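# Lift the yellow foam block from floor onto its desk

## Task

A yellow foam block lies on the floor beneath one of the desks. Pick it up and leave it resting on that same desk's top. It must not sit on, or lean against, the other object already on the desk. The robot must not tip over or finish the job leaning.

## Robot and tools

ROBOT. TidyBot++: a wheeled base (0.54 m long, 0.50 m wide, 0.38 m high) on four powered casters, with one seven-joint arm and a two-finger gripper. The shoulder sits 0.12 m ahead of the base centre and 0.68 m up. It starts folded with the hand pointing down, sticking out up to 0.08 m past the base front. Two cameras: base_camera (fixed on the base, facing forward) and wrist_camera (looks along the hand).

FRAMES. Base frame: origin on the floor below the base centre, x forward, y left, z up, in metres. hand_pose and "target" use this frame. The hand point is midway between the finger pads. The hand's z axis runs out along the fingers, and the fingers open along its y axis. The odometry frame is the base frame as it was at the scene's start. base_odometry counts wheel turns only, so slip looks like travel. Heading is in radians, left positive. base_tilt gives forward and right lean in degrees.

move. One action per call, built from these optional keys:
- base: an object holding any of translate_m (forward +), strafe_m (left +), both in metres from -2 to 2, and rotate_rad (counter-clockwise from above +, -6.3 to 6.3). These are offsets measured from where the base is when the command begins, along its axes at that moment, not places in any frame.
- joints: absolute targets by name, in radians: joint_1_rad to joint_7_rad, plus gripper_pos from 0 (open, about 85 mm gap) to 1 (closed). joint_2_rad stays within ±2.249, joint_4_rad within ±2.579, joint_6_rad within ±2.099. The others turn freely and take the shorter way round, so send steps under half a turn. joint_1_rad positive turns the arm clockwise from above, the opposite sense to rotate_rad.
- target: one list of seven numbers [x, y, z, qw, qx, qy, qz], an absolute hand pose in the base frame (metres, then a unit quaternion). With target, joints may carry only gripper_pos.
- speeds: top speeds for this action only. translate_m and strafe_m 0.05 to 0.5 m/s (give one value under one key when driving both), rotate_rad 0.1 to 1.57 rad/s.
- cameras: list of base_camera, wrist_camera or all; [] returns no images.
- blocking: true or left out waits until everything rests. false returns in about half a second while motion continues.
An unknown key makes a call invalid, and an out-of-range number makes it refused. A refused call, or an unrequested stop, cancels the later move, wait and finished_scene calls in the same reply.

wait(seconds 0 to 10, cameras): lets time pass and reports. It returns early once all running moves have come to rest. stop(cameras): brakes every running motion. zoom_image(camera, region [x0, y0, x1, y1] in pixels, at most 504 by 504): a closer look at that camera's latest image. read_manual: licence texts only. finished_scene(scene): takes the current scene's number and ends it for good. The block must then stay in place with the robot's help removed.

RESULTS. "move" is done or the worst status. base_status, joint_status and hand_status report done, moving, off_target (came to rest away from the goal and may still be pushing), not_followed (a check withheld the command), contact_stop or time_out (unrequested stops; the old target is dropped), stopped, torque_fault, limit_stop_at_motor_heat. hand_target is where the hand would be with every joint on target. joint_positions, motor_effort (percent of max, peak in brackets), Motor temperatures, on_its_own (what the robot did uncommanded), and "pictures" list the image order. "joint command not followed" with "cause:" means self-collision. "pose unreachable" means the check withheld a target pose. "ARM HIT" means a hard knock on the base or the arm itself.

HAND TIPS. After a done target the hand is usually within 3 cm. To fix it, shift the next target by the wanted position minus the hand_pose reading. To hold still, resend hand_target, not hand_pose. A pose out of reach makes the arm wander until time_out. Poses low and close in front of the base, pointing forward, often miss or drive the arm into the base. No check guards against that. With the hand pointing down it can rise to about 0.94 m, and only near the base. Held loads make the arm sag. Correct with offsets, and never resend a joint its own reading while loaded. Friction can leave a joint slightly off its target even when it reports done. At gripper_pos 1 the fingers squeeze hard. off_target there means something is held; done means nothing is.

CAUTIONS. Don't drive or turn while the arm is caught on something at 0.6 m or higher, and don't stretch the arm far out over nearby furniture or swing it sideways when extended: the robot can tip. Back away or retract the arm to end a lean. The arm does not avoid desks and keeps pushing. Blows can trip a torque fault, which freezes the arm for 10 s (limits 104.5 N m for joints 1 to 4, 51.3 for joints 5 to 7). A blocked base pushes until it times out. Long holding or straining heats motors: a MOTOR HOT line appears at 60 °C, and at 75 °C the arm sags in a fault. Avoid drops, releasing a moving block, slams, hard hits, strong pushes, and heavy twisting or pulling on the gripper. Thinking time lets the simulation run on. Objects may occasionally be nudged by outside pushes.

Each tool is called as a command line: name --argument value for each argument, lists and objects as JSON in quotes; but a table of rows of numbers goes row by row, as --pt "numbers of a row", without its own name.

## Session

move --joints '{"joint_6_rad": 0.3}'

Scene clock: 1.83 s.
Motor temperatures (°C): [32 28 28 29 35 35 33]
move: done
base_odometry: x=+0.000 y=+0.000 heading=+0.000
base_tilt: forward=-0.1 right=+0.6
base_status: not commanded
joint_positions: joint_1_rad=-0.009 joint_2_rad=-0.338 joint_3_rad=+3.138 joint_4_rad=-2.505 joint_5_rad=-0.048 joint_6_rad=+0.228 joint_7_rad=+1.619 gripper_pos=+0.000
joint_status: all done
motor_effort: joint_1_rad=+0(1) joint_2_rad=-7(8) joint_3_rad=+1(1) joint_4_rad=+19(20) joint_5_rad=-1(2) joint_6_rad=+8(8) joint_7_rad=+1(1)
hand_pose: x=+0.5301 y=+0.0032 z=+0.7903 quat_wxyz=(+0.002, +0.825, +0.003, +0.566) (m; base frame)
hand_target: x=+0.5374 y=+0.0022 z=+0.8114 quat_wxyz=(+0.003, +0.804, +0.002, +0.595) (m; base frame)
hand_status: not commanded
pictures: base_camera, wrist_camera

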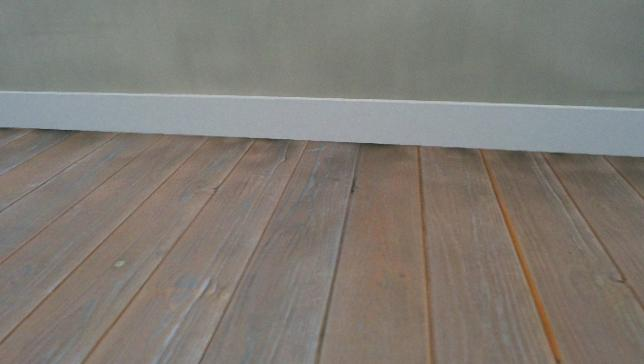

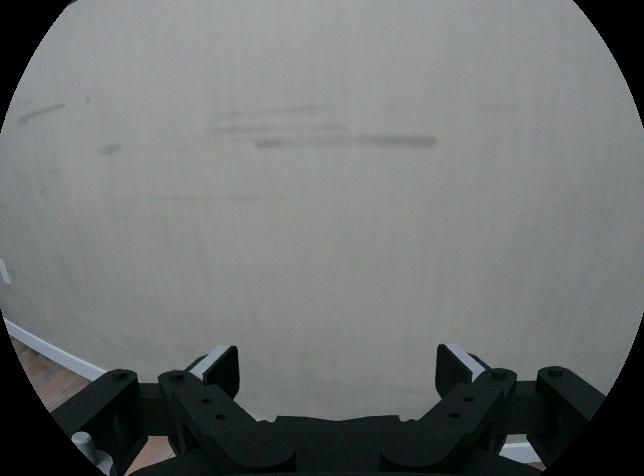

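move --base '{"rotate_rad": 0.8}'

move --base '{"rotate_rad": 0.8}'

Scene clock: 6.23 s.
Motor temperatures (°C): [32 28 28 29 35 35 33]
move: done
base_odometry: x=+0.000 y=+0.000 heading=+0.799
base_tilt: forward=-0.1 right=+0.6
base_status: done
joint_positions: joint_1_rad=-0.010 joint_2_rad=-0.338 joint_3_rad=+3.138 joint_4_rad=-2.505 joint_5_rad=-0.048 joint_6_rad=+0.230 joint_7_rad=+1.619 gripper_pos=+0.000
joint_status: not commanded
motor_effort: joint_1_rad=+0(2) joint_2_rad=-7(8) joint_3_rad=+0(2) joint_4_rad=+19(20) joint_5_rad=-1(2) joint_6_rad=+7(8) joint_7_rad=+0(1)
hand_pose: x=+0.5303 y=+0.0036 z=+0.7907 quat_wxyz=(+0.001, +0.824, +0.003, +0.566) (m; base frame)
hand_target: x=+0.5374 y=+0.0022 z=+0.8114 quat_wxyz=(+0.003, +0.804, +0.002, +0.595) (m; base frame)
hand_status: not commanded
pictures: base_camera, wrist_camera

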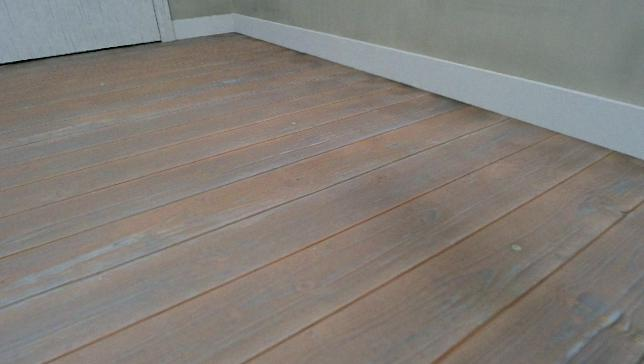

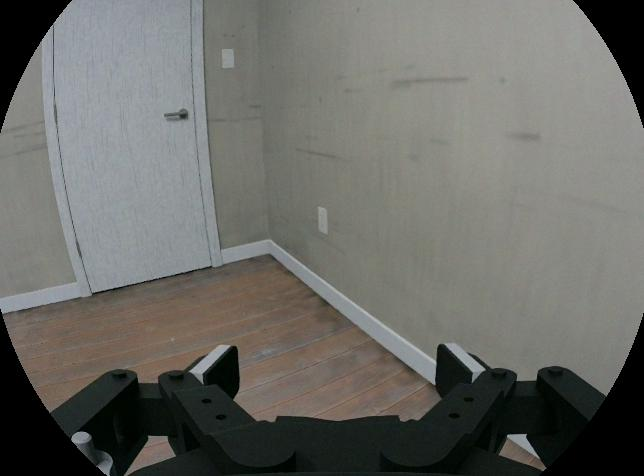

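Scene clock: 7.97 s.
Motor temperatures (°C): [32 28 28 29 35 35 33]
move: done
base_odometry: x=+0.000 y=+0.000 heading=+1.599
base_tilt: forward=-0.1 right=+0.6
base_status: done
joint_positions: joint_1_rad=-0.010 joint_2_rad=-0.338 joint_3_rad=+3.138 joint_4_rad=-2.505 joint_5_rad=-0.048 joint_6_rad=+0.230 joint_7_rad=+1.619 gripper_pos=+0.000
joint_status: not commanded
motor_effort: joint_1_rad=+0(2) joint_2_rad=-8(8) joint_3_rad=+1(2) joint_4_rad=+19(20) joint_5_rad=-1(2) joint_6_rad=+7(8) joint_7_rad=+1(1)
hand_pose: x=+0.5303 y=+0.0036 z=+0.7908 quat_wxyz=(+0.001, +0.824, +0.003, +0.566) (m; base frame)
hand_target: x=+0.5374 y=+0.0022 z=+0.8114 quat_wxyz=(+0.003, +0.804, +0.002, +0.595) (m; base frame)
hand_status: not commanded
pictures: base_camera, wrist_camera

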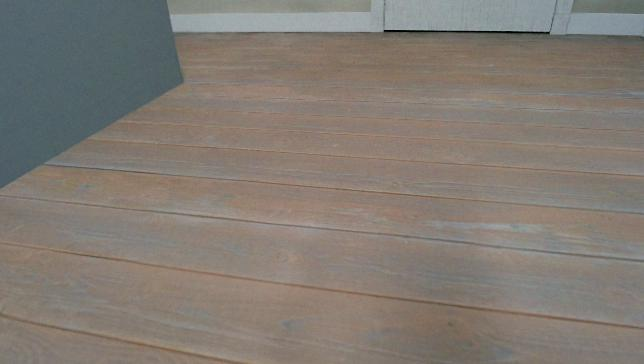

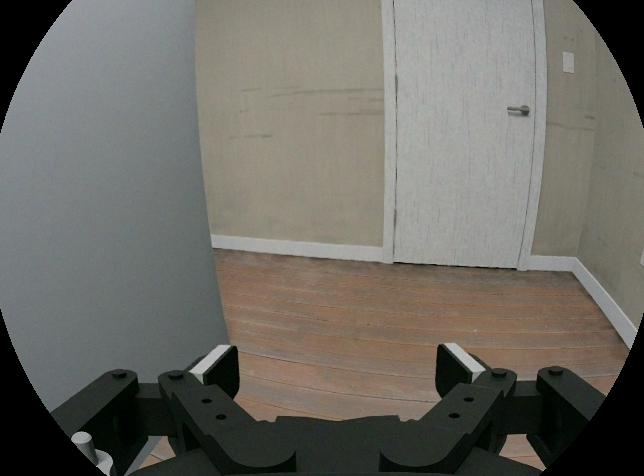

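move --base '{"rotate_rad": -0.187}' --joints '{"joint_6_rad": -0.83}' --cameras '[]'

move --base '{"translate_m": 1.75}' --cameras '["base_camera"]'

move --base '{"rotate_rad": 1.57}'

Scene clock: 17.67 s.
Motor temperatures (°C): [32 28 28 29 35 35 33]
move: done
base_odometry: x=+0.000 y=+0.000 heading=+1.412
base_tilt: forward=-0.1 right=+0.6
base_status: done
joint_positions: joint_1_rad=-0.010 joint_2_rad=-0.338 joint_3_rad=+3.138 joint_4_rad=-2.506 joint_5_rad=-0.048 joint_6_rad=-0.766 joint_7_rad=+1.619 gripper_pos=+0.000
joint_status: all done
motor_effort: joint_1_rad=-1(1) joint_2_rad=-3(8) joint_3_rad=+1(2) joint_4_rad=+15(19) joint_5_rad=-1(2) joint_6_rad=+2(8) joint_7_rad=+1(1)
hand_pose: x=+0.3033 y=+0.0142 z=+0.5974 quat_wxyz=(-0.016, +0.994, +0.015, +0.103) (m; base frame)
hand_target: x=+0.2845 y=+0.0144 z=+0.5945 quat_wxyz=(-0.017, +0.997, +0.015, +0.073) (m; base frame)
hand_status: not commanded
pictures: none
No camera images: "cameras" was empty.

Scene clock: 22.50 s.
Motor temperatures (°C): [32 28 28 29 35 35 33]
move: done
base_odometry: x=+0.276 y=+1.728 heading=+1.413
base_tilt: forward=-0.1 right=+0.6
base_status: done
joint_positions: joint_1_rad=-0.010 joint_2_rad=-0.338 joint_3_rad=+3.138 joint_4_rad=-2.506 joint_5_rad=-0.048 joint_6_rad=-0.770 joint_7_rad=+1.619 gripper_pos=+0.000
joint_status: not commanded
motor_effort: joint_1_rad=+1(1) joint_2_rad=-4(5) joint_3_rad=+1(1) joint_4_rad=+15(17) joint_5_rad=-1(2) joint_6_rad=+1(3) joint_7_rad=+1(1)
hand_pose: x=+0.3023 y=+0.0142 z=+0.5973 quat_wxyz=(-0.016, +0.995, +0.015, +0.102) (m; base frame)
hand_target: x=+0.2845 y=+0.0144 z=+0.5945 quat_wxyz=(-0.017, +0.997, +0.015, +0.073) (m; base frame)
hand_status: not commanded
pictures: base_camera

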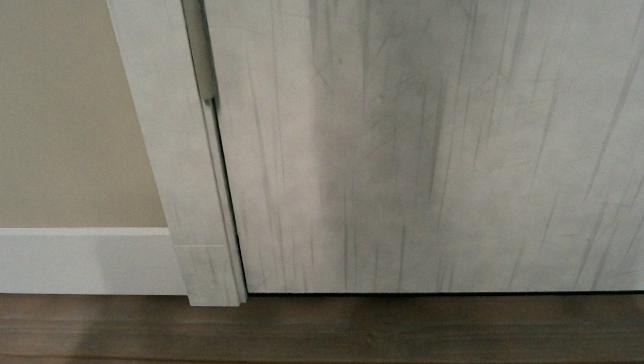

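Scene clock: 24.80 s.
Motor temperatures (°C): [32 28 28 29 35 35 33]
move: done
base_odometry: x=+0.276 y=+1.728 heading=+2.983
base_tilt: forward=-0.1 right=+0.6
base_status: done
joint_positions: joint_1_rad=-0.010 joint_2_rad=-0.338 joint_3_rad=+3.138 joint_4_rad=-2.506 joint_5_rad=-0.048 joint_6_rad=-0.770 joint_7_rad=+1.619 gripper_pos=+0.000
joint_status: not commanded
motor_effort: joint_1_rad=+0(1) joint_2_rad=-4(5) joint_3_rad=+1(2) joint_4_rad=+15(16) joint_5_rad=-1(2) joint_6_rad=+1(2) joint_7_rad=+1(1)
hand_pose: x=+0.3023 y=+0.0142 z=+0.5973 quat_wxyz=(-0.016, +0.995, +0.015, +0.102) (m; base frame)
hand_target: x=+0.2845 y=+0.0144 z=+0.5945 quat_wxyz=(-0.017, +0.997, +0.015, +0.073) (m; base frame)
hand_status: not commanded
pictures: base_camera, wrist_camera

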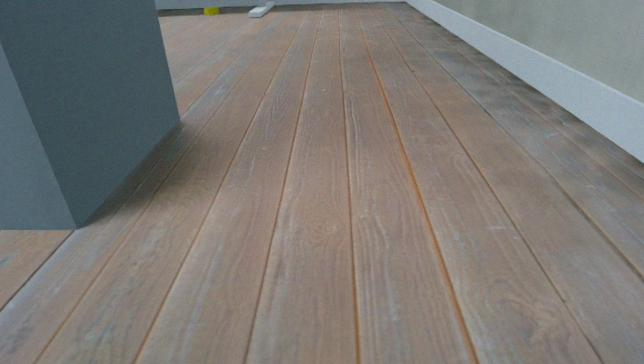

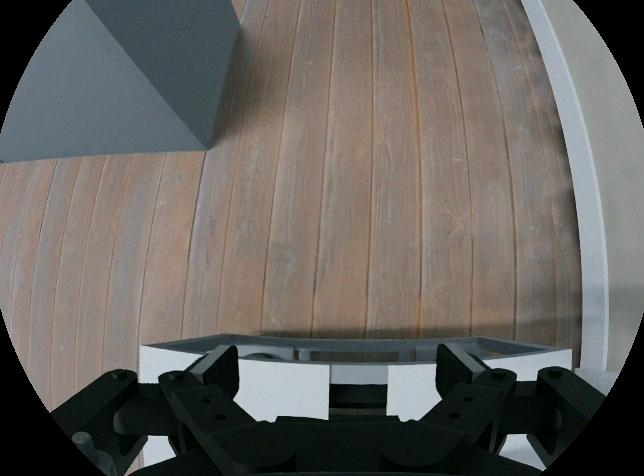

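move --base '{"rotate_rad": -0.048}' --cameras '[]'

move --base '{"strafe_m": -0.06}' --cameras '[]'

move --base '{"translate_m": 1.5}'

Scene clock: 30.87 s.
Motor temperatures (°C): [32 28 28 29 35 35 33]
move: done
base_odometry: x=+0.276 y=+1.728 heading=+2.935
base_tilt: forward=-0.1 right=+0.6
base_status: done
joint_positions: joint_1_rad=-0.010 joint_2_rad=-0.338 joint_3_rad=+3.138 joint_4_rad=-2.506 joint_5_rad=-0.048 joint_6_rad=-0.770 joint_7_rad=+1.619 gripper_pos=+0.000
joint_status: not commanded
motor_effort: joint_1_rad=+0(1) joint_2_rad=-4(4) joint_3_rad=+1(1) joint_4_rad=+15(16) joint_5_rad=-1(2) joint_6_rad=+0(3) joint_7_rad=+1(1)
hand_pose: x=+0.3023 y=+0.0142 z=+0.5973 quat_wxyz=(-0.016, +0.995, +0.015, +0.102) (m; base frame)
hand_target: x=+0.2845 y=+0.0144 z=+0.5945 quat_wxyz=(-0.017, +0.997, +0.015, +0.073) (m; base frame)
hand_status: not commanded
pictures: none
No camera images: "cameras" was empty.

Scene clock: 31.93 s.
Motor temperatures (°C): [32 28 28 29 35 35 33]
move: done
base_odometry: x=+0.288 y=+1.787 heading=+2.937
base_tilt: forward=-0.1 right=+0.6
base_status: done
joint_positions: joint_1_rad=-0.010 joint_2_rad=-0.338 joint_3_rad=+3.138 joint_4_rad=-2.506 joint_5_rad=-0.048 joint_6_rad=-0.770 joint_7_rad=+1.619 gripper_pos=+0.000
joint_status: not commanded
motor_effort: joint_1_rad=+0(1) joint_2_rad=-4(4) joint_3_rad=+1(2) joint_4_rad=+15(16) joint_5_rad=-2(2) joint_6_rad=+1(2) joint_7_rad=+0(1)
hand_pose: x=+0.3023 y=+0.0142 z=+0.5973 quat_wxyz=(-0.016, +0.995, +0.015, +0.102) (m; base frame)
hand_target: x=+0.2845 y=+0.0144 z=+0.5945 quat_wxyz=(-0.017, +0.997, +0.015, +0.073) (m; base frame)
hand_status: not commanded
pictures: none
No camera images: "cameras" was empty.

Scene clock: 36.23 s.
Motor temperatures (°C): [32 28 28 29 35 35 33]
move: done
base_odometry: x=-1.181 y=+2.093 heading=+2.936
base_tilt: forward=-0.1 right=+0.6
base_status: done
joint_positions: joint_1_rad=-0.010 joint_2_rad=-0.338 joint_3_rad=+3.138 joint_4_rad=-2.506 joint_5_rad=-0.048 joint_6_rad=-0.771 joint_7_rad=+1.619 gripper_pos=+0.000
joint_status: not commanded
motor_effort: joint_1_rad=+0(1) joint_2_rad=-3(5) joint_3_rad=+0(1) joint_4_rad=+15(17) joint_5_rad=-2(2) joint_6_rad=+2(2) joint_7_rad=+1(1)
hand_pose: x=+0.3019 y=+0.0142 z=+0.5972 quat_wxyz=(-0.016, +0.995, +0.015, +0.101) (m; base frame)
hand_target: x=+0.2845 y=+0.0144 z=+0.5945 quat_wxyz=(-0.017, +0.997, +0.015, +0.073) (m; base frame)
hand_status: not commanded
pictures: base_camera, wrist_camera

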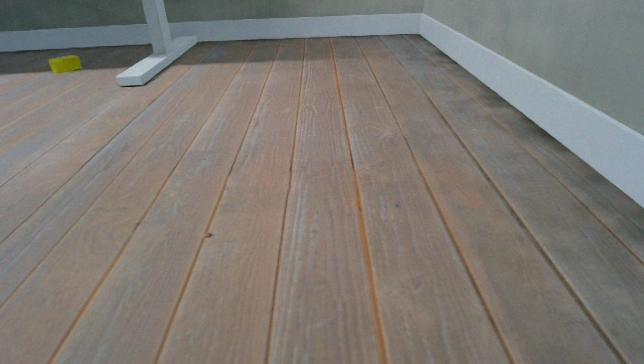

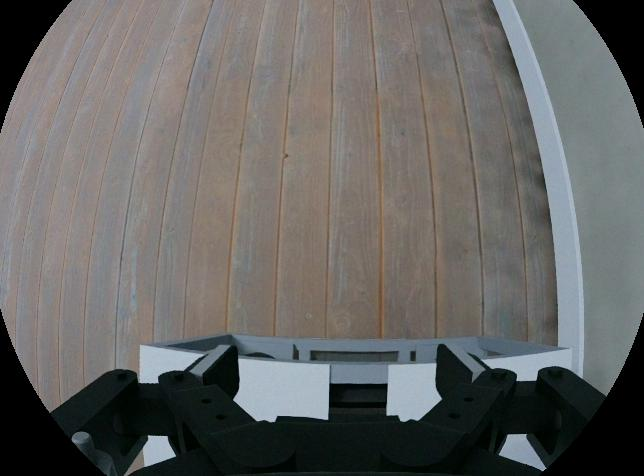

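move --base '{"strafe_m": 0.73, "translate_m": 0.15}' --joints '{"joint_6_rad": 0.45}'

Scene clock: 42.30 s.
Motor temperatures (°C): [32 28 28 29 35 35 33]
move: done
base_odometry: x=-1.477 y=+1.409 heading=+2.936
base_tilt: forward=-0.1 right=+0.6
base_status: done
joint_positions: joint_1_rad=-0.010 joint_2_rad=-0.338 joint_3_rad=+3.138 joint_4_rad=-2.505 joint_5_rad=-0.048 joint_6_rad=+0.379 joint_7_rad=+1.619 gripper_pos=+0.000
joint_status: all done
motor_effort: joint_1_rad=+0(1) joint_2_rad=-8(8) joint_3_rad=+1(2) joint_4_rad=+20(20) joint_5_rad=-1(3) joint_6_rad=+7(9) joint_7_rad=+1(1)
hand_pose: x=+0.5435 y=+0.0016 z=+0.8353 quat_wxyz=(+0.004, +0.780, +0.001, +0.626) (m; base frame)
hand_target: x=+0.5476 y=+0.0003 z=+0.8568 quat_wxyz=(+0.006, +0.757, +0.000, +0.653) (m; base frame)
hand_status: not commanded
pictures: base_camera, wrist_camera

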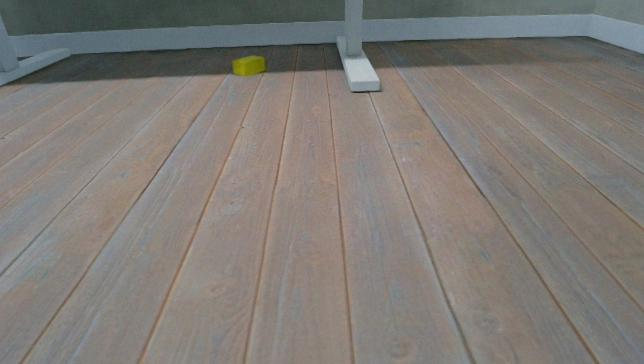

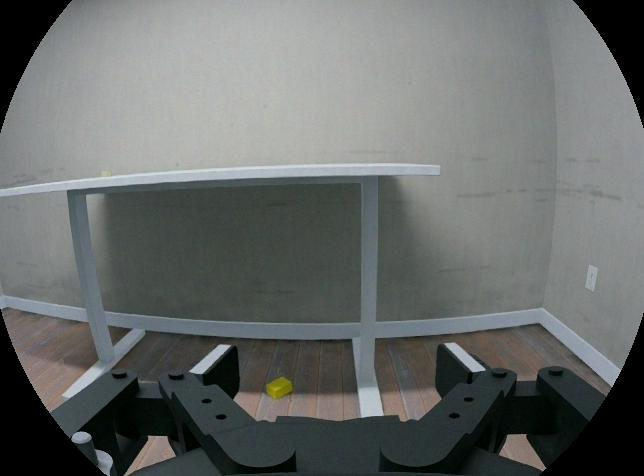

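zoom_image --camera "base_camera" --region '[210, 40, 290, 90]'

zoom_image --camera "wrist_camera" --region '[250, 360, 310, 410]'

Scaled by 6.300.

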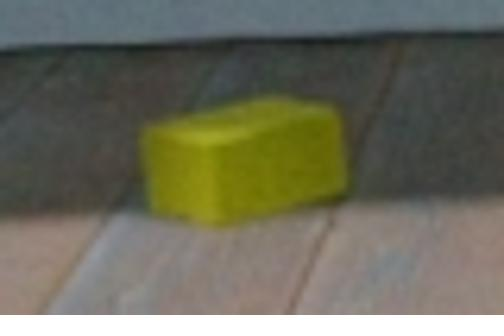

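Scaled by 8.400.

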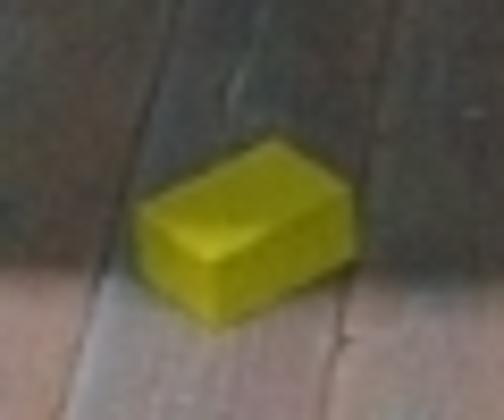

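move --joints '{"joint_1_rad": 0, "joint_2_rad": 1.362, "joint_3_rad": 3.1416, "joint_4_rad": -1.536, "joint_5_rad": 0, "joint_6_rad": -0.3, "joint_7_rad": 0.78, "gripper_pos": 0}' --cameras '[]'

move --base '{"translate_m": 0.85, "strafe_m": 0.225}' --speeds '{"translate_m": 0.3}'

Scene clock: 55.03 s.
Motor temperatures (°C): [32 28 28 29 34 35 33]
move: done
base_odometry: x=-1.477 y=+1.409 heading=+2.936
base_tilt: forward=-0.1 right=+0.6
base_status: not commanded
joint_positions: joint_1_rad=-0.010 joint_2_rad=+1.367 joint_3_rad=+3.138 joint_4_rad=-1.549 joint_5_rad=-0.037 joint_6_rad=-0.232 joint_7_rad=+0.823 gripper_pos=+0.000
joint_status: all done
motor_effort: joint_1_rad=+0(2) joint_2_rad=-40(43) joint_3_rad=+0(1) joint_4_rad=+4(20) joint_5_rad=-1(3) joint_6_rad=-1(8) joint_7_rad=+1(2)
hand_pose: x=+0.5996 y=+0.0109 z=+0.1494 quat_wxyz=(-0.004, +0.926, -0.377, -0.005) (m; base frame)
hand_target: x=+0.5889 y=+0.0014 z=+0.1532 quat_wxyz=(+0.011, +0.922, -0.385, -0.026) (m; base frame)
hand_status: not commanded
pictures: none
No camera images: "cameras" was empty.

Scene clock: 58.93 s.
Motor temperatures (°C): [32 29 28 29 34 35 33]
move: done
base_odometry: x=-2.355 y=+1.362 heading=+2.936
base_tilt: forward=+0.0 right=+0.6
base_status: done
joint_positions: joint_1_rad=-0.008 joint_2_rad=+1.368 joint_3_rad=+3.138 joint_4_rad=-1.541 joint_5_rad=-0.036 joint_6_rad=-0.238 joint_7_rad=+0.822 gripper_pos=+0.000
joint_status: not commanded
motor_effort: joint_1_rad=+0(1) joint_2_rad=-41(43) joint_3_rad=-1(1) joint_4_rad=+3(5) joint_5_rad=-2(2) joint_6_rad=+0(2) joint_7_rad=+1(1)
hand_pose: x=+0.6021 y=+0.0100 z=+0.1494 quat_wxyz=(-0.005, +0.926, -0.378, -0.005) (m; base frame)
hand_target: x=+0.5889 y=+0.0014 z=+0.1532 quat_wxyz=(+0.011, +0.922, -0.385, -0.026) (m; base frame)
hand_status: not commanded
pictures: base_camera, wrist_camera

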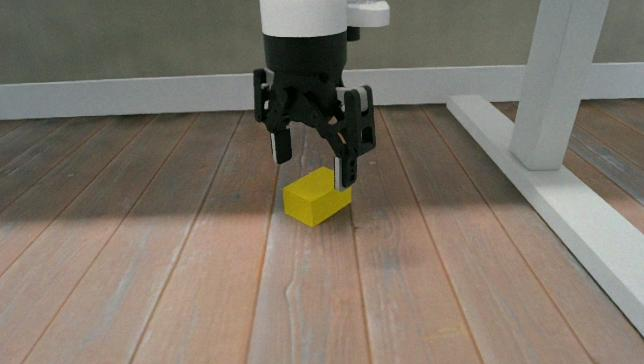

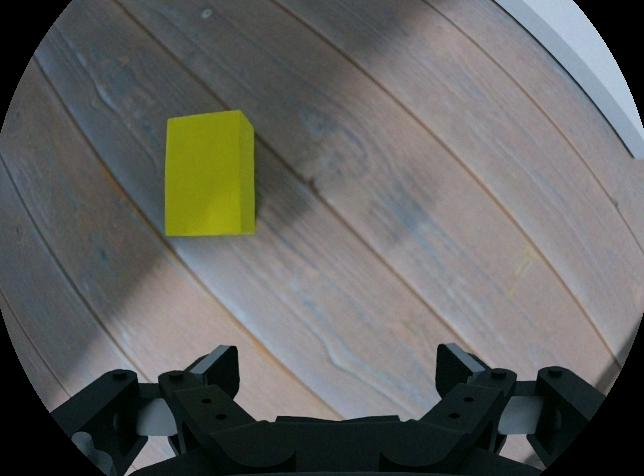

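move --base '{"translate_m": 0.128}' --speeds '{"translate_m": 0.2}' --cameras '[]'

move --joints '{"joint_2_rad": 1.51, "joint_4_rad": -1.418, "joint_6_rad": -0.27}'

Scene clock: 64.33 s.
Motor temperatures (°C): [32 29 28 29 34 35 33]
move: done
base_odometry: x=-2.480 y=+1.388 heading=+2.937
base_tilt: forward=+0.0 right=+0.6
base_status: done
joint_positions: joint_1_rad=-0.008 joint_2_rad=+1.369 joint_3_rad=+3.138 joint_4_rad=-1.539 joint_5_rad=-0.036 joint_6_rad=-0.240 joint_7_rad=+0.822 gripper_pos=+0.000
joint_status: not commanded
motor_effort: joint_1_rad=+0(1) joint_2_rad=-40(42) joint_3_rad=-1(1) joint_4_rad=+4(5) joint_5_rad=-1(2) joint_6_rad=-1(2) joint_7_rad=+1(1)
hand_pose: x=+0.6022 y=+0.0099 z=+0.1493 quat_wxyz=(-0.004, +0.926, -0.378, -0.005) (m; base frame)
hand_target: x=+0.5889 y=+0.0014 z=+0.1532 quat_wxyz=(+0.011, +0.922, -0.385, -0.026) (m; base frame)
hand_status: not commanded
pictures: none
No camera images: "cameras" was empty.

Scene clock: 65.70 s.
Motor temperatures (°C): [32 29 28 29 34 35 33]
move: done
base_odometry: x=-2.480 y=+1.388 heading=+2.937
base_tilt: forward=+0.0 right=+0.6
base_status: not commanded
joint_positions: joint_1_rad=-0.008 joint_2_rad=+1.522 joint_3_rad=+3.138 joint_4_rad=-1.428 joint_5_rad=-0.036 joint_6_rad=-0.240 joint_7_rad=+0.822 gripper_pos=+0.000
joint_status: all done
motor_effort: joint_1_rad=+0(1) joint_2_rad=-40(44) joint_3_rad=-1(1) joint_4_rad=+3(4) joint_5_rad=-1(2) joint_6_rad=-1(3) joint_7_rad=+1(1)
hand_pose: x=+0.5838 y=+0.0098 z=+0.0827 quat_wxyz=(+0.004, +0.925, -0.378, -0.025) (m; base frame)
hand_target: x=+0.5881 y=+0.0014 z=+0.0894 quat_wxyz=(+0.011, +0.922, -0.385, -0.026) (m; base frame)
hand_status: not commanded
pictures: base_camera, wrist_camera

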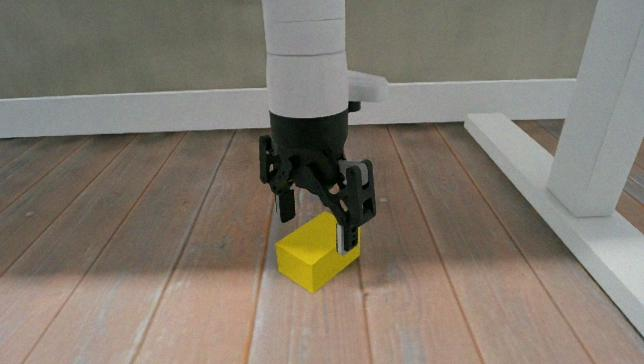

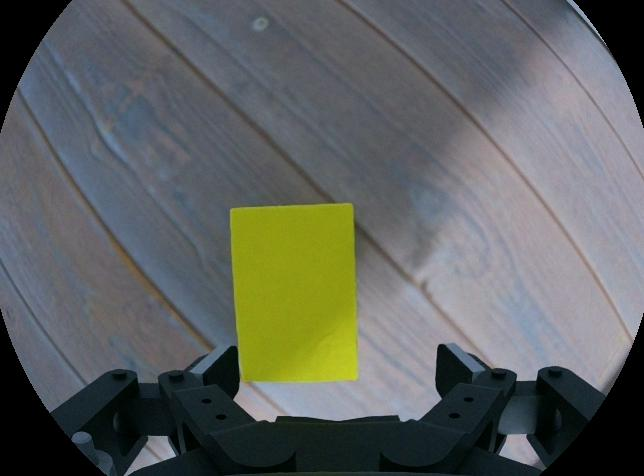

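move --joints '{"joint_2_rad": 1.648, "joint_4_rad": -1.238, "joint_6_rad": -0.27}'

Scene clock: 70.10 s.
Motor temperatures (°C): [32 29 28 29 34 35 33]
move: done
base_odometry: x=-2.480 y=+1.388 heading=+2.937
base_tilt: forward=-0.1 right=+0.6
base_status: not commanded
joint_positions: joint_1_rad=-0.008 joint_2_rad=+1.653 joint_3_rad=+3.138 joint_4_rad=-1.250 joint_5_rad=-0.036 joint_6_rad=-0.240 joint_7_rad=+0.822 gripper_pos=+0.000
joint_status: all done
motor_effort: joint_1_rad=+0(1) joint_2_rad=-41(44) joint_3_rad=-1(1) joint_4_rad=+4(5) joint_5_rad=-1(2) joint_6_rad=-1(2) joint_7_rad=+1(1)
hand_pose: x=+0.6123 y=+0.0100 z=+0.0305 quat_wxyz=(-0.005, +0.926, -0.379, -0.003) (m; base frame)
hand_target: x=+0.6135 y=+0.0014 z=+0.0339 quat_wxyz=(+0.003, +0.923, -0.385, -0.007) (m; base frame)
hand_status: not commanded
pictures: base_camera, wrist_camera

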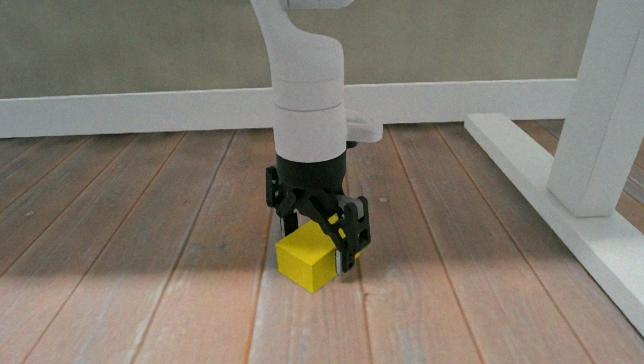

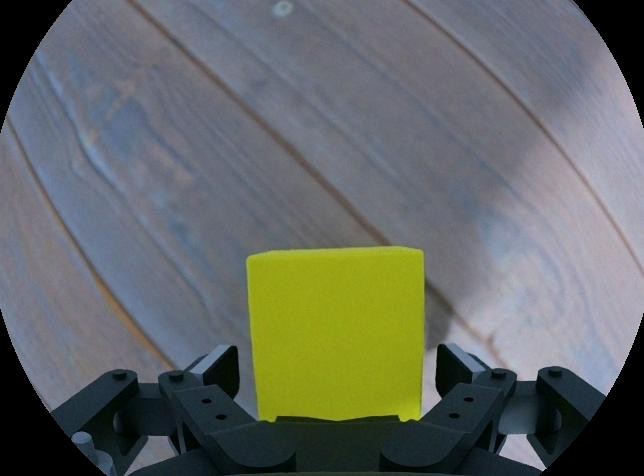

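move --joints '{"gripper_pos": 0.5}' --cameras '[]'

move --joints '{"joint_2_rad": 1.49, "joint_4_rad": -1.418, "joint_6_rad": -0.24}'

move --base '{"translate_m": -0.95}' --speeds '{"translate_m": 0.4}'

Scene clock: 73.80 s.
Motor temperatures (°C): [32 29 28 29 34 35 33]
move: off_target
base_odometry: x=-2.480 y=+1.388 heading=+2.936
base_tilt: forward=-0.1 right=+0.6
base_status: not commanded
joint_positions: joint_1_rad=-0.008 joint_2_rad=+1.651 joint_3_rad=+3.138 joint_4_rad=-1.248 joint_5_rad=-0.036 joint_6_rad=-0.244 joint_7_rad=+0.822 gripper_pos=+0.388
joint_status: gripper_pos off_target (ended at +0.388, target +0.500)
motor_effort: joint_1_rad=+0(1) joint_2_rad=-39(42) joint_3_rad=+0(1) joint_4_rad=+6(8) joint_5_rad=-2(2) joint_6_rad=+3(4) joint_7_rad=+1(1)
hand_pose: x=+0.6133 y=+0.0100 z=+0.0316 quat_wxyz=(-0.005, +0.926, -0.379, -0.003) (m; base frame)
hand_target: x=+0.6135 y=+0.0014 z=+0.0339 quat_wxyz=(+0.003, +0.923, -0.385, -0.007) (m; base frame)
hand_status: not commanded
pictures: none
No camera images: "cameras" was empty.

Scene clock: 75.23 s.
Motor temperatures (°C): [32 29 28 29 34 35 33]
move: done
base_odometry: x=-2.480 y=+1.388 heading=+2.936
base_tilt: forward=+0.0 right=+0.6
base_status: not commanded
joint_positions: joint_1_rad=-0.008 joint_2_rad=+1.515 joint_3_rad=+3.138 joint_4_rad=-1.408 joint_5_rad=-0.036 joint_6_rad=-0.244 joint_7_rad=+0.822 gripper_pos=+0.388
joint_status: all done
motor_effort: joint_1_rad=-1(1) joint_2_rad=-41(43) joint_3_rad=-1(1) joint_4_rad=+3(7) joint_5_rad=-2(2) joint_6_rad=-2(2) joint_7_rad=+1(1)
hand_pose: x=+0.5993 y=+0.0099 z=+0.0872 quat_wxyz=(-0.001, +0.926, -0.378, -0.014) (m; base frame)
hand_target: x=+0.6092 y=+0.0014 z=+0.0987 quat_wxyz=(+0.001, +0.923, -0.385, -0.003) (m; base frame)
hand_status: not commanded
pictures: base_camera, wrist_camera

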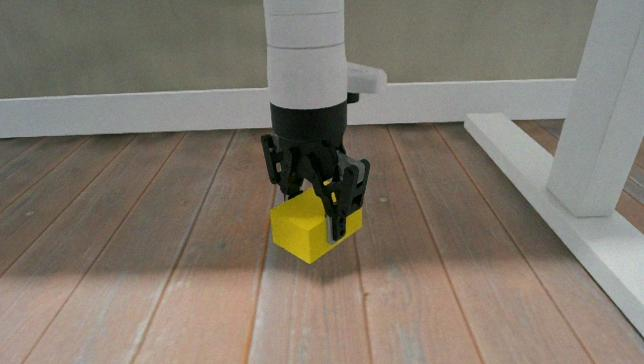

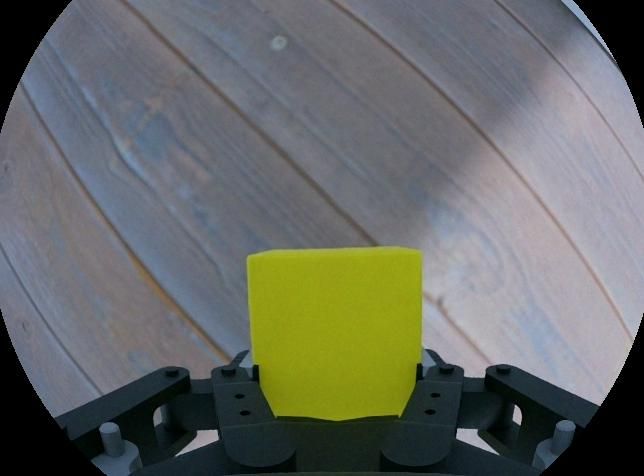

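Scene clock: 78.87 s.
Motor temperatures (°C): [32 29 28 29 34 35 33]
move: done
base_odometry: x=-1.550 y=+1.194 heading=+2.937
base_tilt: forward=-0.1 right=+0.6
base_status: done
joint_positions: joint_1_rad=-0.005 joint_2_rad=+1.512 joint_3_rad=+3.138 joint_4_rad=-1.416 joint_5_rad=-0.036 joint_6_rad=-0.244 joint_7_rad=+0.822 gripper_pos=+0.388
joint_status: not commanded
motor_effort: joint_1_rad=-1(4) joint_2_rad=-41(43) joint_3_rad=+0(3) joint_4_rad=+3(5) joint_5_rad=-1(2) joint_6_rad=-1(3) joint_7_rad=+1(2)
hand_pose: x=+0.5959 y=+0.0083 z=+0.0881 quat_wxyz=(+0.000, +0.925, -0.380, -0.017) (m; base frame)
hand_target: x=+0.6092 y=+0.0014 z=+0.0987 quat_wxyz=(+0.001, +0.923, -0.385, -0.003) (m; base frame)
hand_status: not commanded
pictures: base_camera, wrist_camera

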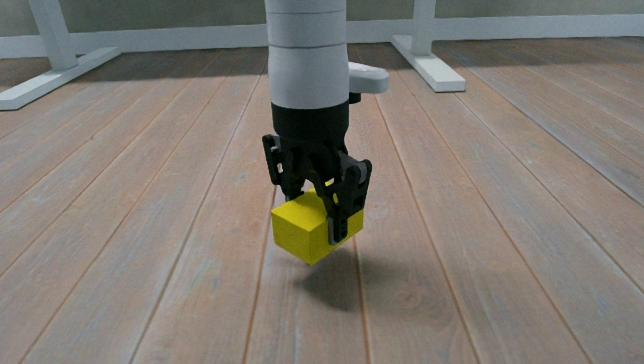

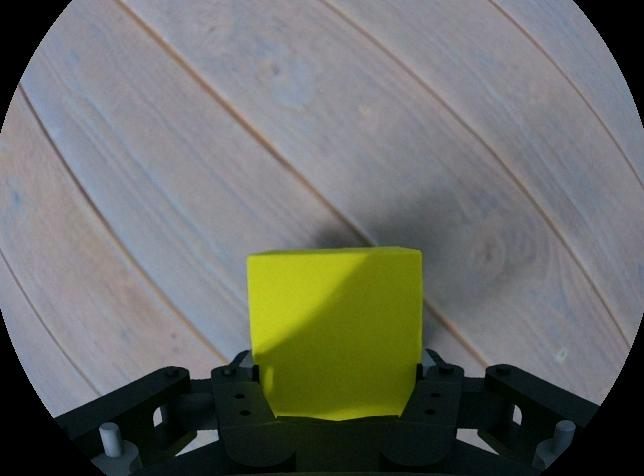

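move --joints '{"joint_2_rad": 0.15, "joint_4_rad": -0.65, "joint_6_rad": -2.05, "joint_7_rad": -0.05}' --cameras '[]'

move --base '{"translate_m": 0.75}' --speeds '{"translate_m": 0.25}'

Scene clock: 87.33 s.
Motor temperatures (°C): [32 30 28 29 34 35 33]
move: done
base_odometry: x=-1.550 y=+1.194 heading=+2.937
base_tilt: forward=-0.1 right=+0.6
base_status: not commanded
joint_positions: joint_1_rad=-0.005 joint_2_rad=+0.159 joint_3_rad=+3.138 joint_4_rad=-0.660 joint_5_rad=-0.036 joint_6_rad=-1.984 joint_7_rad=-0.007 gripper_pos=+0.388
joint_status: all done
motor_effort: joint_1_rad=-1(1) joint_2_rad=-21(50) joint_3_rad=+0(1) joint_4_rad=+14(18) joint_5_rad=-2(2) joint_6_rad=+1(4) joint_7_rad=+1(2)
hand_pose: x=+0.5185 y=+0.0145 z=+1.0185 quat_wxyz=(-0.131, +0.704, -0.690, +0.108) (m; base frame)
hand_target: x=+0.4969 y=+0.0014 z=+1.0187 quat_wxyz=(-0.105, +0.682, -0.717, +0.100) (m; base frame)
hand_status: not commanded
pictures: none
No camera images: "cameras" was empty.

Scene clock: 91.23 s.
Motor temperatures (°C): [32 30 28 29 34 35 33]
move: done
base_odometry: x=-2.284 y=+1.346 heading=+2.938
base_tilt: forward=-0.1 right=+0.6
base_status: done
joint_positions: joint_1_rad=-0.004 joint_2_rad=+0.161 joint_3_rad=+3.138 joint_4_rad=-0.660 joint_5_rad=-0.034 joint_6_rad=-1.991 joint_7_rad=-0.008 gripper_pos=+0.388
joint_status: not commanded
motor_effort: joint_1_rad=+0(1) joint_2_rad=-20(25) joint_3_rad=+0(1) joint_4_rad=+15(15) joint_5_rad=-1(2) joint_6_rad=+3(3) joint_7_rad=+1(2)
hand_pose: x=+0.5170 y=+0.0139 z=+1.0170 quat_wxyz=(-0.127, +0.704, -0.691, +0.105) (m; base frame)
hand_target: x=+0.4969 y=+0.0014 z=+1.0187 quat_wxyz=(-0.105, +0.682, -0.717, +0.100) (m; base frame)
hand_status: not commanded
pictures: base_camera, wrist_camera

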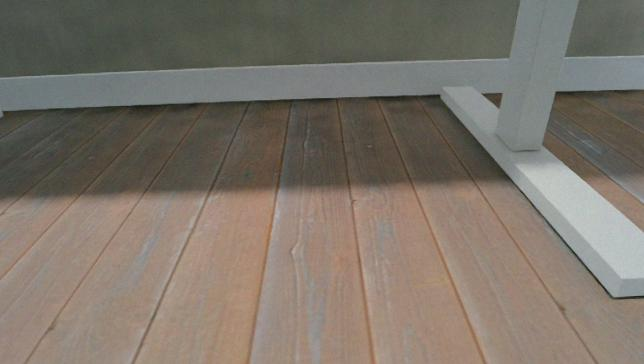

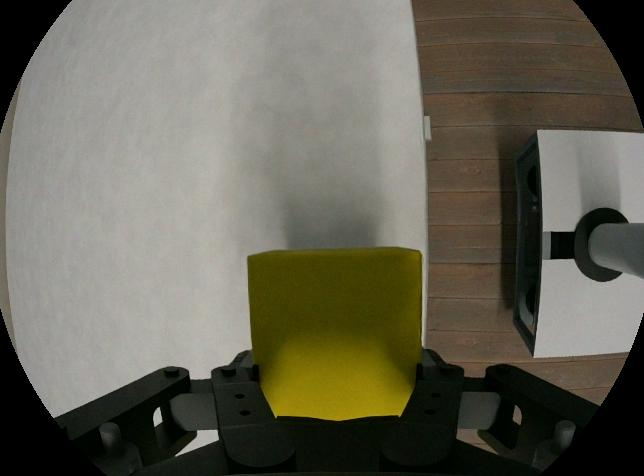

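move --base '{"translate_m": 0.165}' --speeds '{"translate_m": 0.15}' --cameras '[]'

move --joints '{"joint_2_rad": 0.13, "joint_4_rad": -0.83, "joint_6_rad": -2.095}'

zoom_image --camera "wrist_camera" --region '[160, 200, 460, 420]'

Scene clock: 97.20 s.
Motor temperatures (°C): [32 30 28 29 34 35 33]
move: done
base_odometry: x=-2.446 y=+1.380 heading=+2.939
base_tilt: forward=-0.1 right=+0.6
base_status: done
joint_positions: joint_1_rad=-0.004 joint_2_rad=+0.161 joint_3_rad=+3.138 joint_4_rad=-0.659 joint_5_rad=-0.033 joint_6_rad=-1.993 joint_7_rad=-0.008 gripper_pos=+0.388
joint_status: not commanded
motor_effort: joint_1_rad=+0(1) joint_2_rad=-21(25) joint_3_rad=+0(1) joint_4_rad=+14(16) joint_5_rad=-1(2) joint_6_rad=+2(3) joint_7_rad=+1(2)
hand_pose: x=+0.5166 y=+0.0138 z=+1.0170 quat_wxyz=(-0.127, +0.704, -0.691, +0.105) (m; base frame)
hand_target: x=+0.4969 y=+0.0014 z=+1.0187 quat_wxyz=(-0.105, +0.682, -0.717, +0.100) (m; base frame)
hand_status: not commanded
pictures: none
No camera images: "cameras" was empty.

Scene clock: 98.33 s.
Motor temperatures (°C): [32 30 28 29 34 35 33]
move: done
base_odometry: x=-2.446 y=+1.380 heading=+2.939
base_tilt: forward=-0.1 right=+0.6
base_status: not commanded
joint_positions: joint_1_rad=-0.004 joint_2_rad=+0.159 joint_3_rad=+3.138 joint_4_rad=-0.822 joint_5_rad=-0.033 joint_6_rad=-2.028 joint_7_rad=-0.008 gripper_pos=+0.388
joint_status: all done
motor_effort: joint_1_rad=+0(1) joint_2_rad=-22(23) joint_3_rad=+0(1) joint_4_rad=+15(17) joint_5_rad=-1(2) joint_6_rad=+0(3) joint_7_rad=+1(1)
hand_pose: x=+0.4877 y=+0.0134 z=+0.9640 quat_wxyz=(-0.058, +0.711, -0.700, +0.036) (m; base frame)
hand_target: x=+0.4580 y=+0.0014 z=+0.9692 quat_wxyz=(-0.031, +0.689, -0.724, +0.030) (m; base frame)
hand_status: not commanded
pictures: base_camera, wrist_camera

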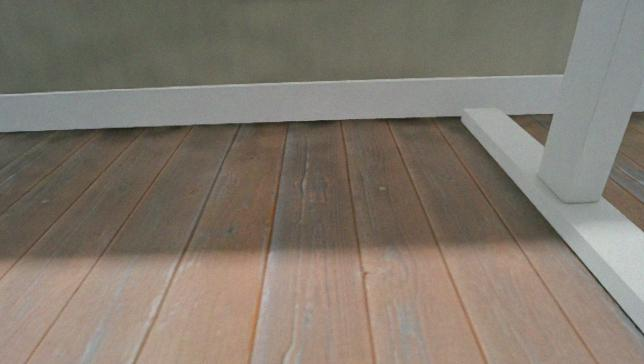

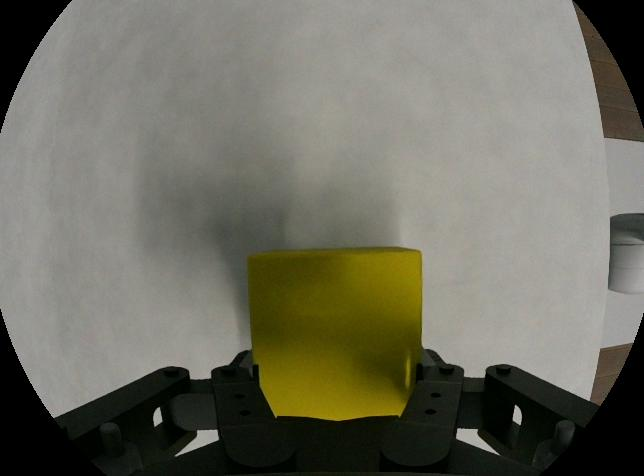

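Scaled by 1.680.

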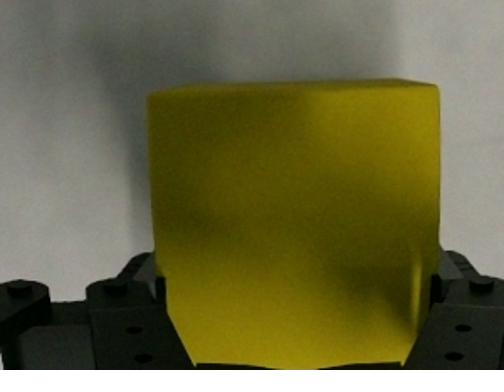

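move --joints '{"joint_2_rad": 0.12, "joint_4_rad": -0.9, "joint_6_rad": -2.095}'

move --joints '{"joint_2_rad": 0.15}' --cameras '["wrist_camera"]'

Scene clock: 102.83 s.
Motor temperatures (°C): [32 30 28 29 34 35 33]
move: done
base_odometry: x=-2.446 y=+1.380 heading=+2.939
base_tilt: forward=-0.1 right=+0.6
base_status: not commanded
joint_positions: joint_1_rad=-0.004 joint_2_rad=+0.148 joint_3_rad=+3.138 joint_4_rad=-0.893 joint_5_rad=-0.033 joint_6_rad=-2.031 joint_7_rad=-0.008 gripper_pos=+0.388
joint_status: all done
motor_effort: joint_1_rad=+0(1) joint_2_rad=-21(24) joint_3_rad=+0(1) joint_4_rad=+15(17) joint_5_rad=-1(2) joint_6_rad=+0(1) joint_7_rad=+1(1)
hand_pose: x=+0.4738 y=+0.0133 z=+0.9466 quat_wxyz=(-0.036, +0.712, -0.701, +0.014) (m; base frame)
hand_target: x=+0.4455 y=+0.0014 z=+0.9529 quat_wxyz=(-0.010, +0.689, -0.724, +0.009) (m; base frame)
hand_status: not commanded
pictures: base_camera, wrist_camera

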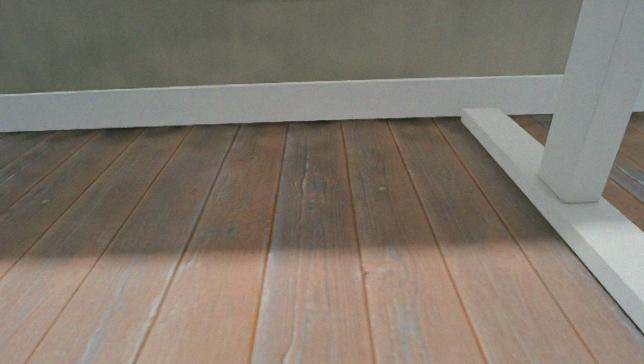

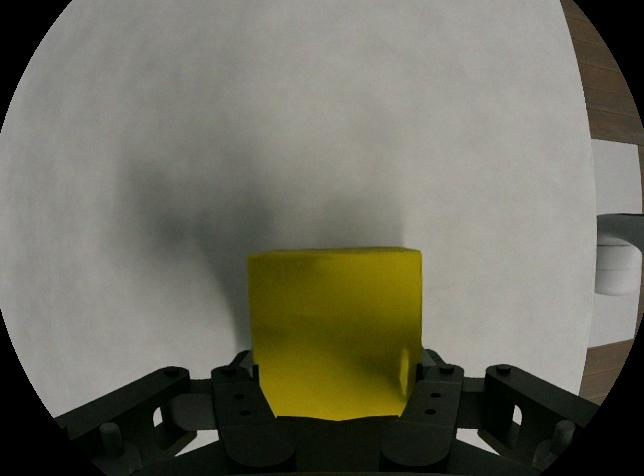

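Scene clock: 103.47 s.
Motor temperatures (°C): [32 30 28 29 34 35 33]
move: done
base_odometry: x=-2.446 y=+1.380 heading=+2.939
base_tilt: forward=-0.1 right=+0.6
base_status: not commanded
joint_positions: joint_1_rad=-0.004 joint_2_rad=+0.153 joint_3_rad=+3.138 joint_4_rad=-0.893 joint_5_rad=-0.033 joint_6_rad=-2.031 joint_7_rad=-0.008 gripper_pos=+0.388
joint_status: all done
motor_effort: joint_1_rad=+0(1) joint_2_rad=-22(23) joint_3_rad=+0(1) joint_4_rad=+15(16) joint_5_rad=-1(2) joint_6_rad=-1(1) joint_7_rad=+1(1)
hand_pose: x=+0.4751 y=+0.0133 z=+0.9448 quat_wxyz=(-0.034, +0.712, -0.701, +0.012) (m; base frame)
hand_target: x=+0.4535 y=+0.0014 z=+0.9430 quat_wxyz=(+0.001, +0.689, -0.725, -0.001) (m; base frame)
hand_status: not commanded
pictures: wrist_camera

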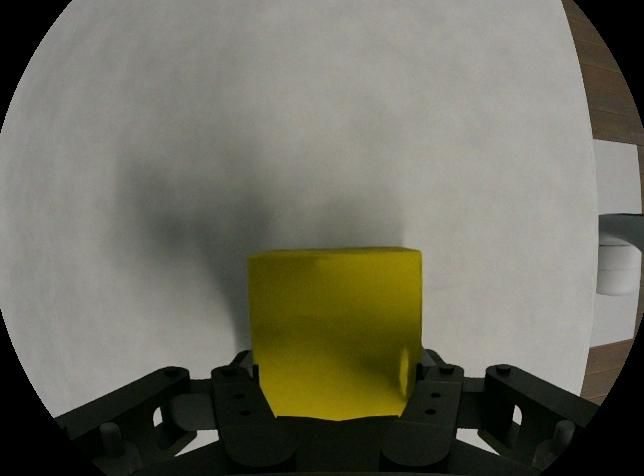

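move --joints '{"joint_2_rad": 0.185}' --cameras '["wrist_camera"]'

move --joints '{"joint_2_rad": 0.215}' --cameras '["wrist_camera"]'

Scene clock: 106.23 s.
Motor temperatures (°C): [32 30 28 29 34 35 33]
move: done
base_odometry: x=-2.446 y=+1.380 heading=+2.939
base_tilt: forward=-0.1 right=+0.6
base_status: not commanded
joint_positions: joint_1_rad=-0.004 joint_2_rad=+0.178 joint_3_rad=+3.138 joint_4_rad=-0.891 joint_5_rad=-0.033 joint_6_rad=-2.034 joint_7_rad=-0.009 gripper_pos=+0.388
joint_status: all done
motor_effort: joint_1_rad=+1(1) joint_2_rad=-20(23) joint_3_rad=+1(2) joint_4_rad=+13(16) joint_5_rad=+0(2) joint_6_rad=-2(2) joint_7_rad=+1(1)
hand_pose: x=+0.4809 y=+0.0132 z=+0.9362 quat_wxyz=(-0.024, +0.712, -0.702, +0.003) (m; base frame)
hand_target: x=+0.4624 y=+0.0014 z=+0.9311 quat_wxyz=(+0.014, +0.689, -0.724, -0.013) (m; base frame)
hand_status: not commanded
pictures: wrist_camera

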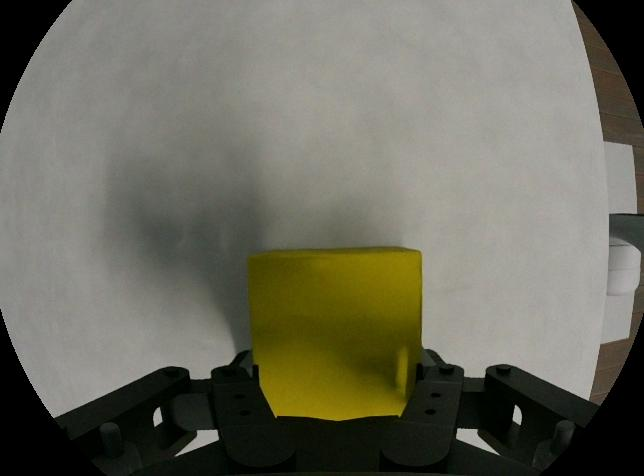

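Scene clock: 106.87 s.
Motor temperatures (°C): [32 30 28 29 34 35 33]
move: done
base_odometry: x=-2.446 y=+1.380 heading=+2.939
base_tilt: forward=-0.1 right=+0.6
base_status: not commanded
joint_positions: joint_1_rad=-0.005 joint_2_rad=+0.182 joint_3_rad=+3.138 joint_4_rad=-0.888 joint_5_rad=-0.033 joint_6_rad=-2.038 joint_7_rad=-0.010 gripper_pos=+0.388
joint_status: all done
motor_effort: joint_1_rad=+1(3) joint_2_rad=-18(22) joint_3_rad=+1(3) joint_4_rad=+13(13) joint_5_rad=+0(2) joint_6_rad=+0(1) joint_7_rad=+1(1)
hand_pose: x=+0.4813 y=+0.0132 z=+0.9357 quat_wxyz=(-0.023, +0.712, -0.702, +0.001) (m; base frame)
hand_target: x=+0.4698 y=+0.0014 z=+0.9207 quat_wxyz=(+0.025, +0.689, -0.724, -0.024) (m; base frame)
hand_status: not commanded
pictures: wrist_camera

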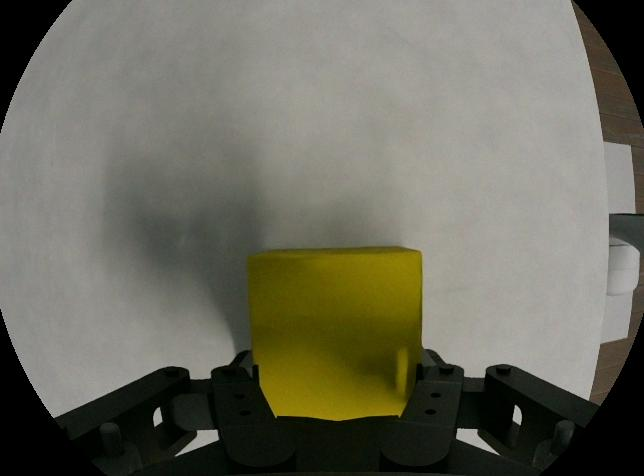

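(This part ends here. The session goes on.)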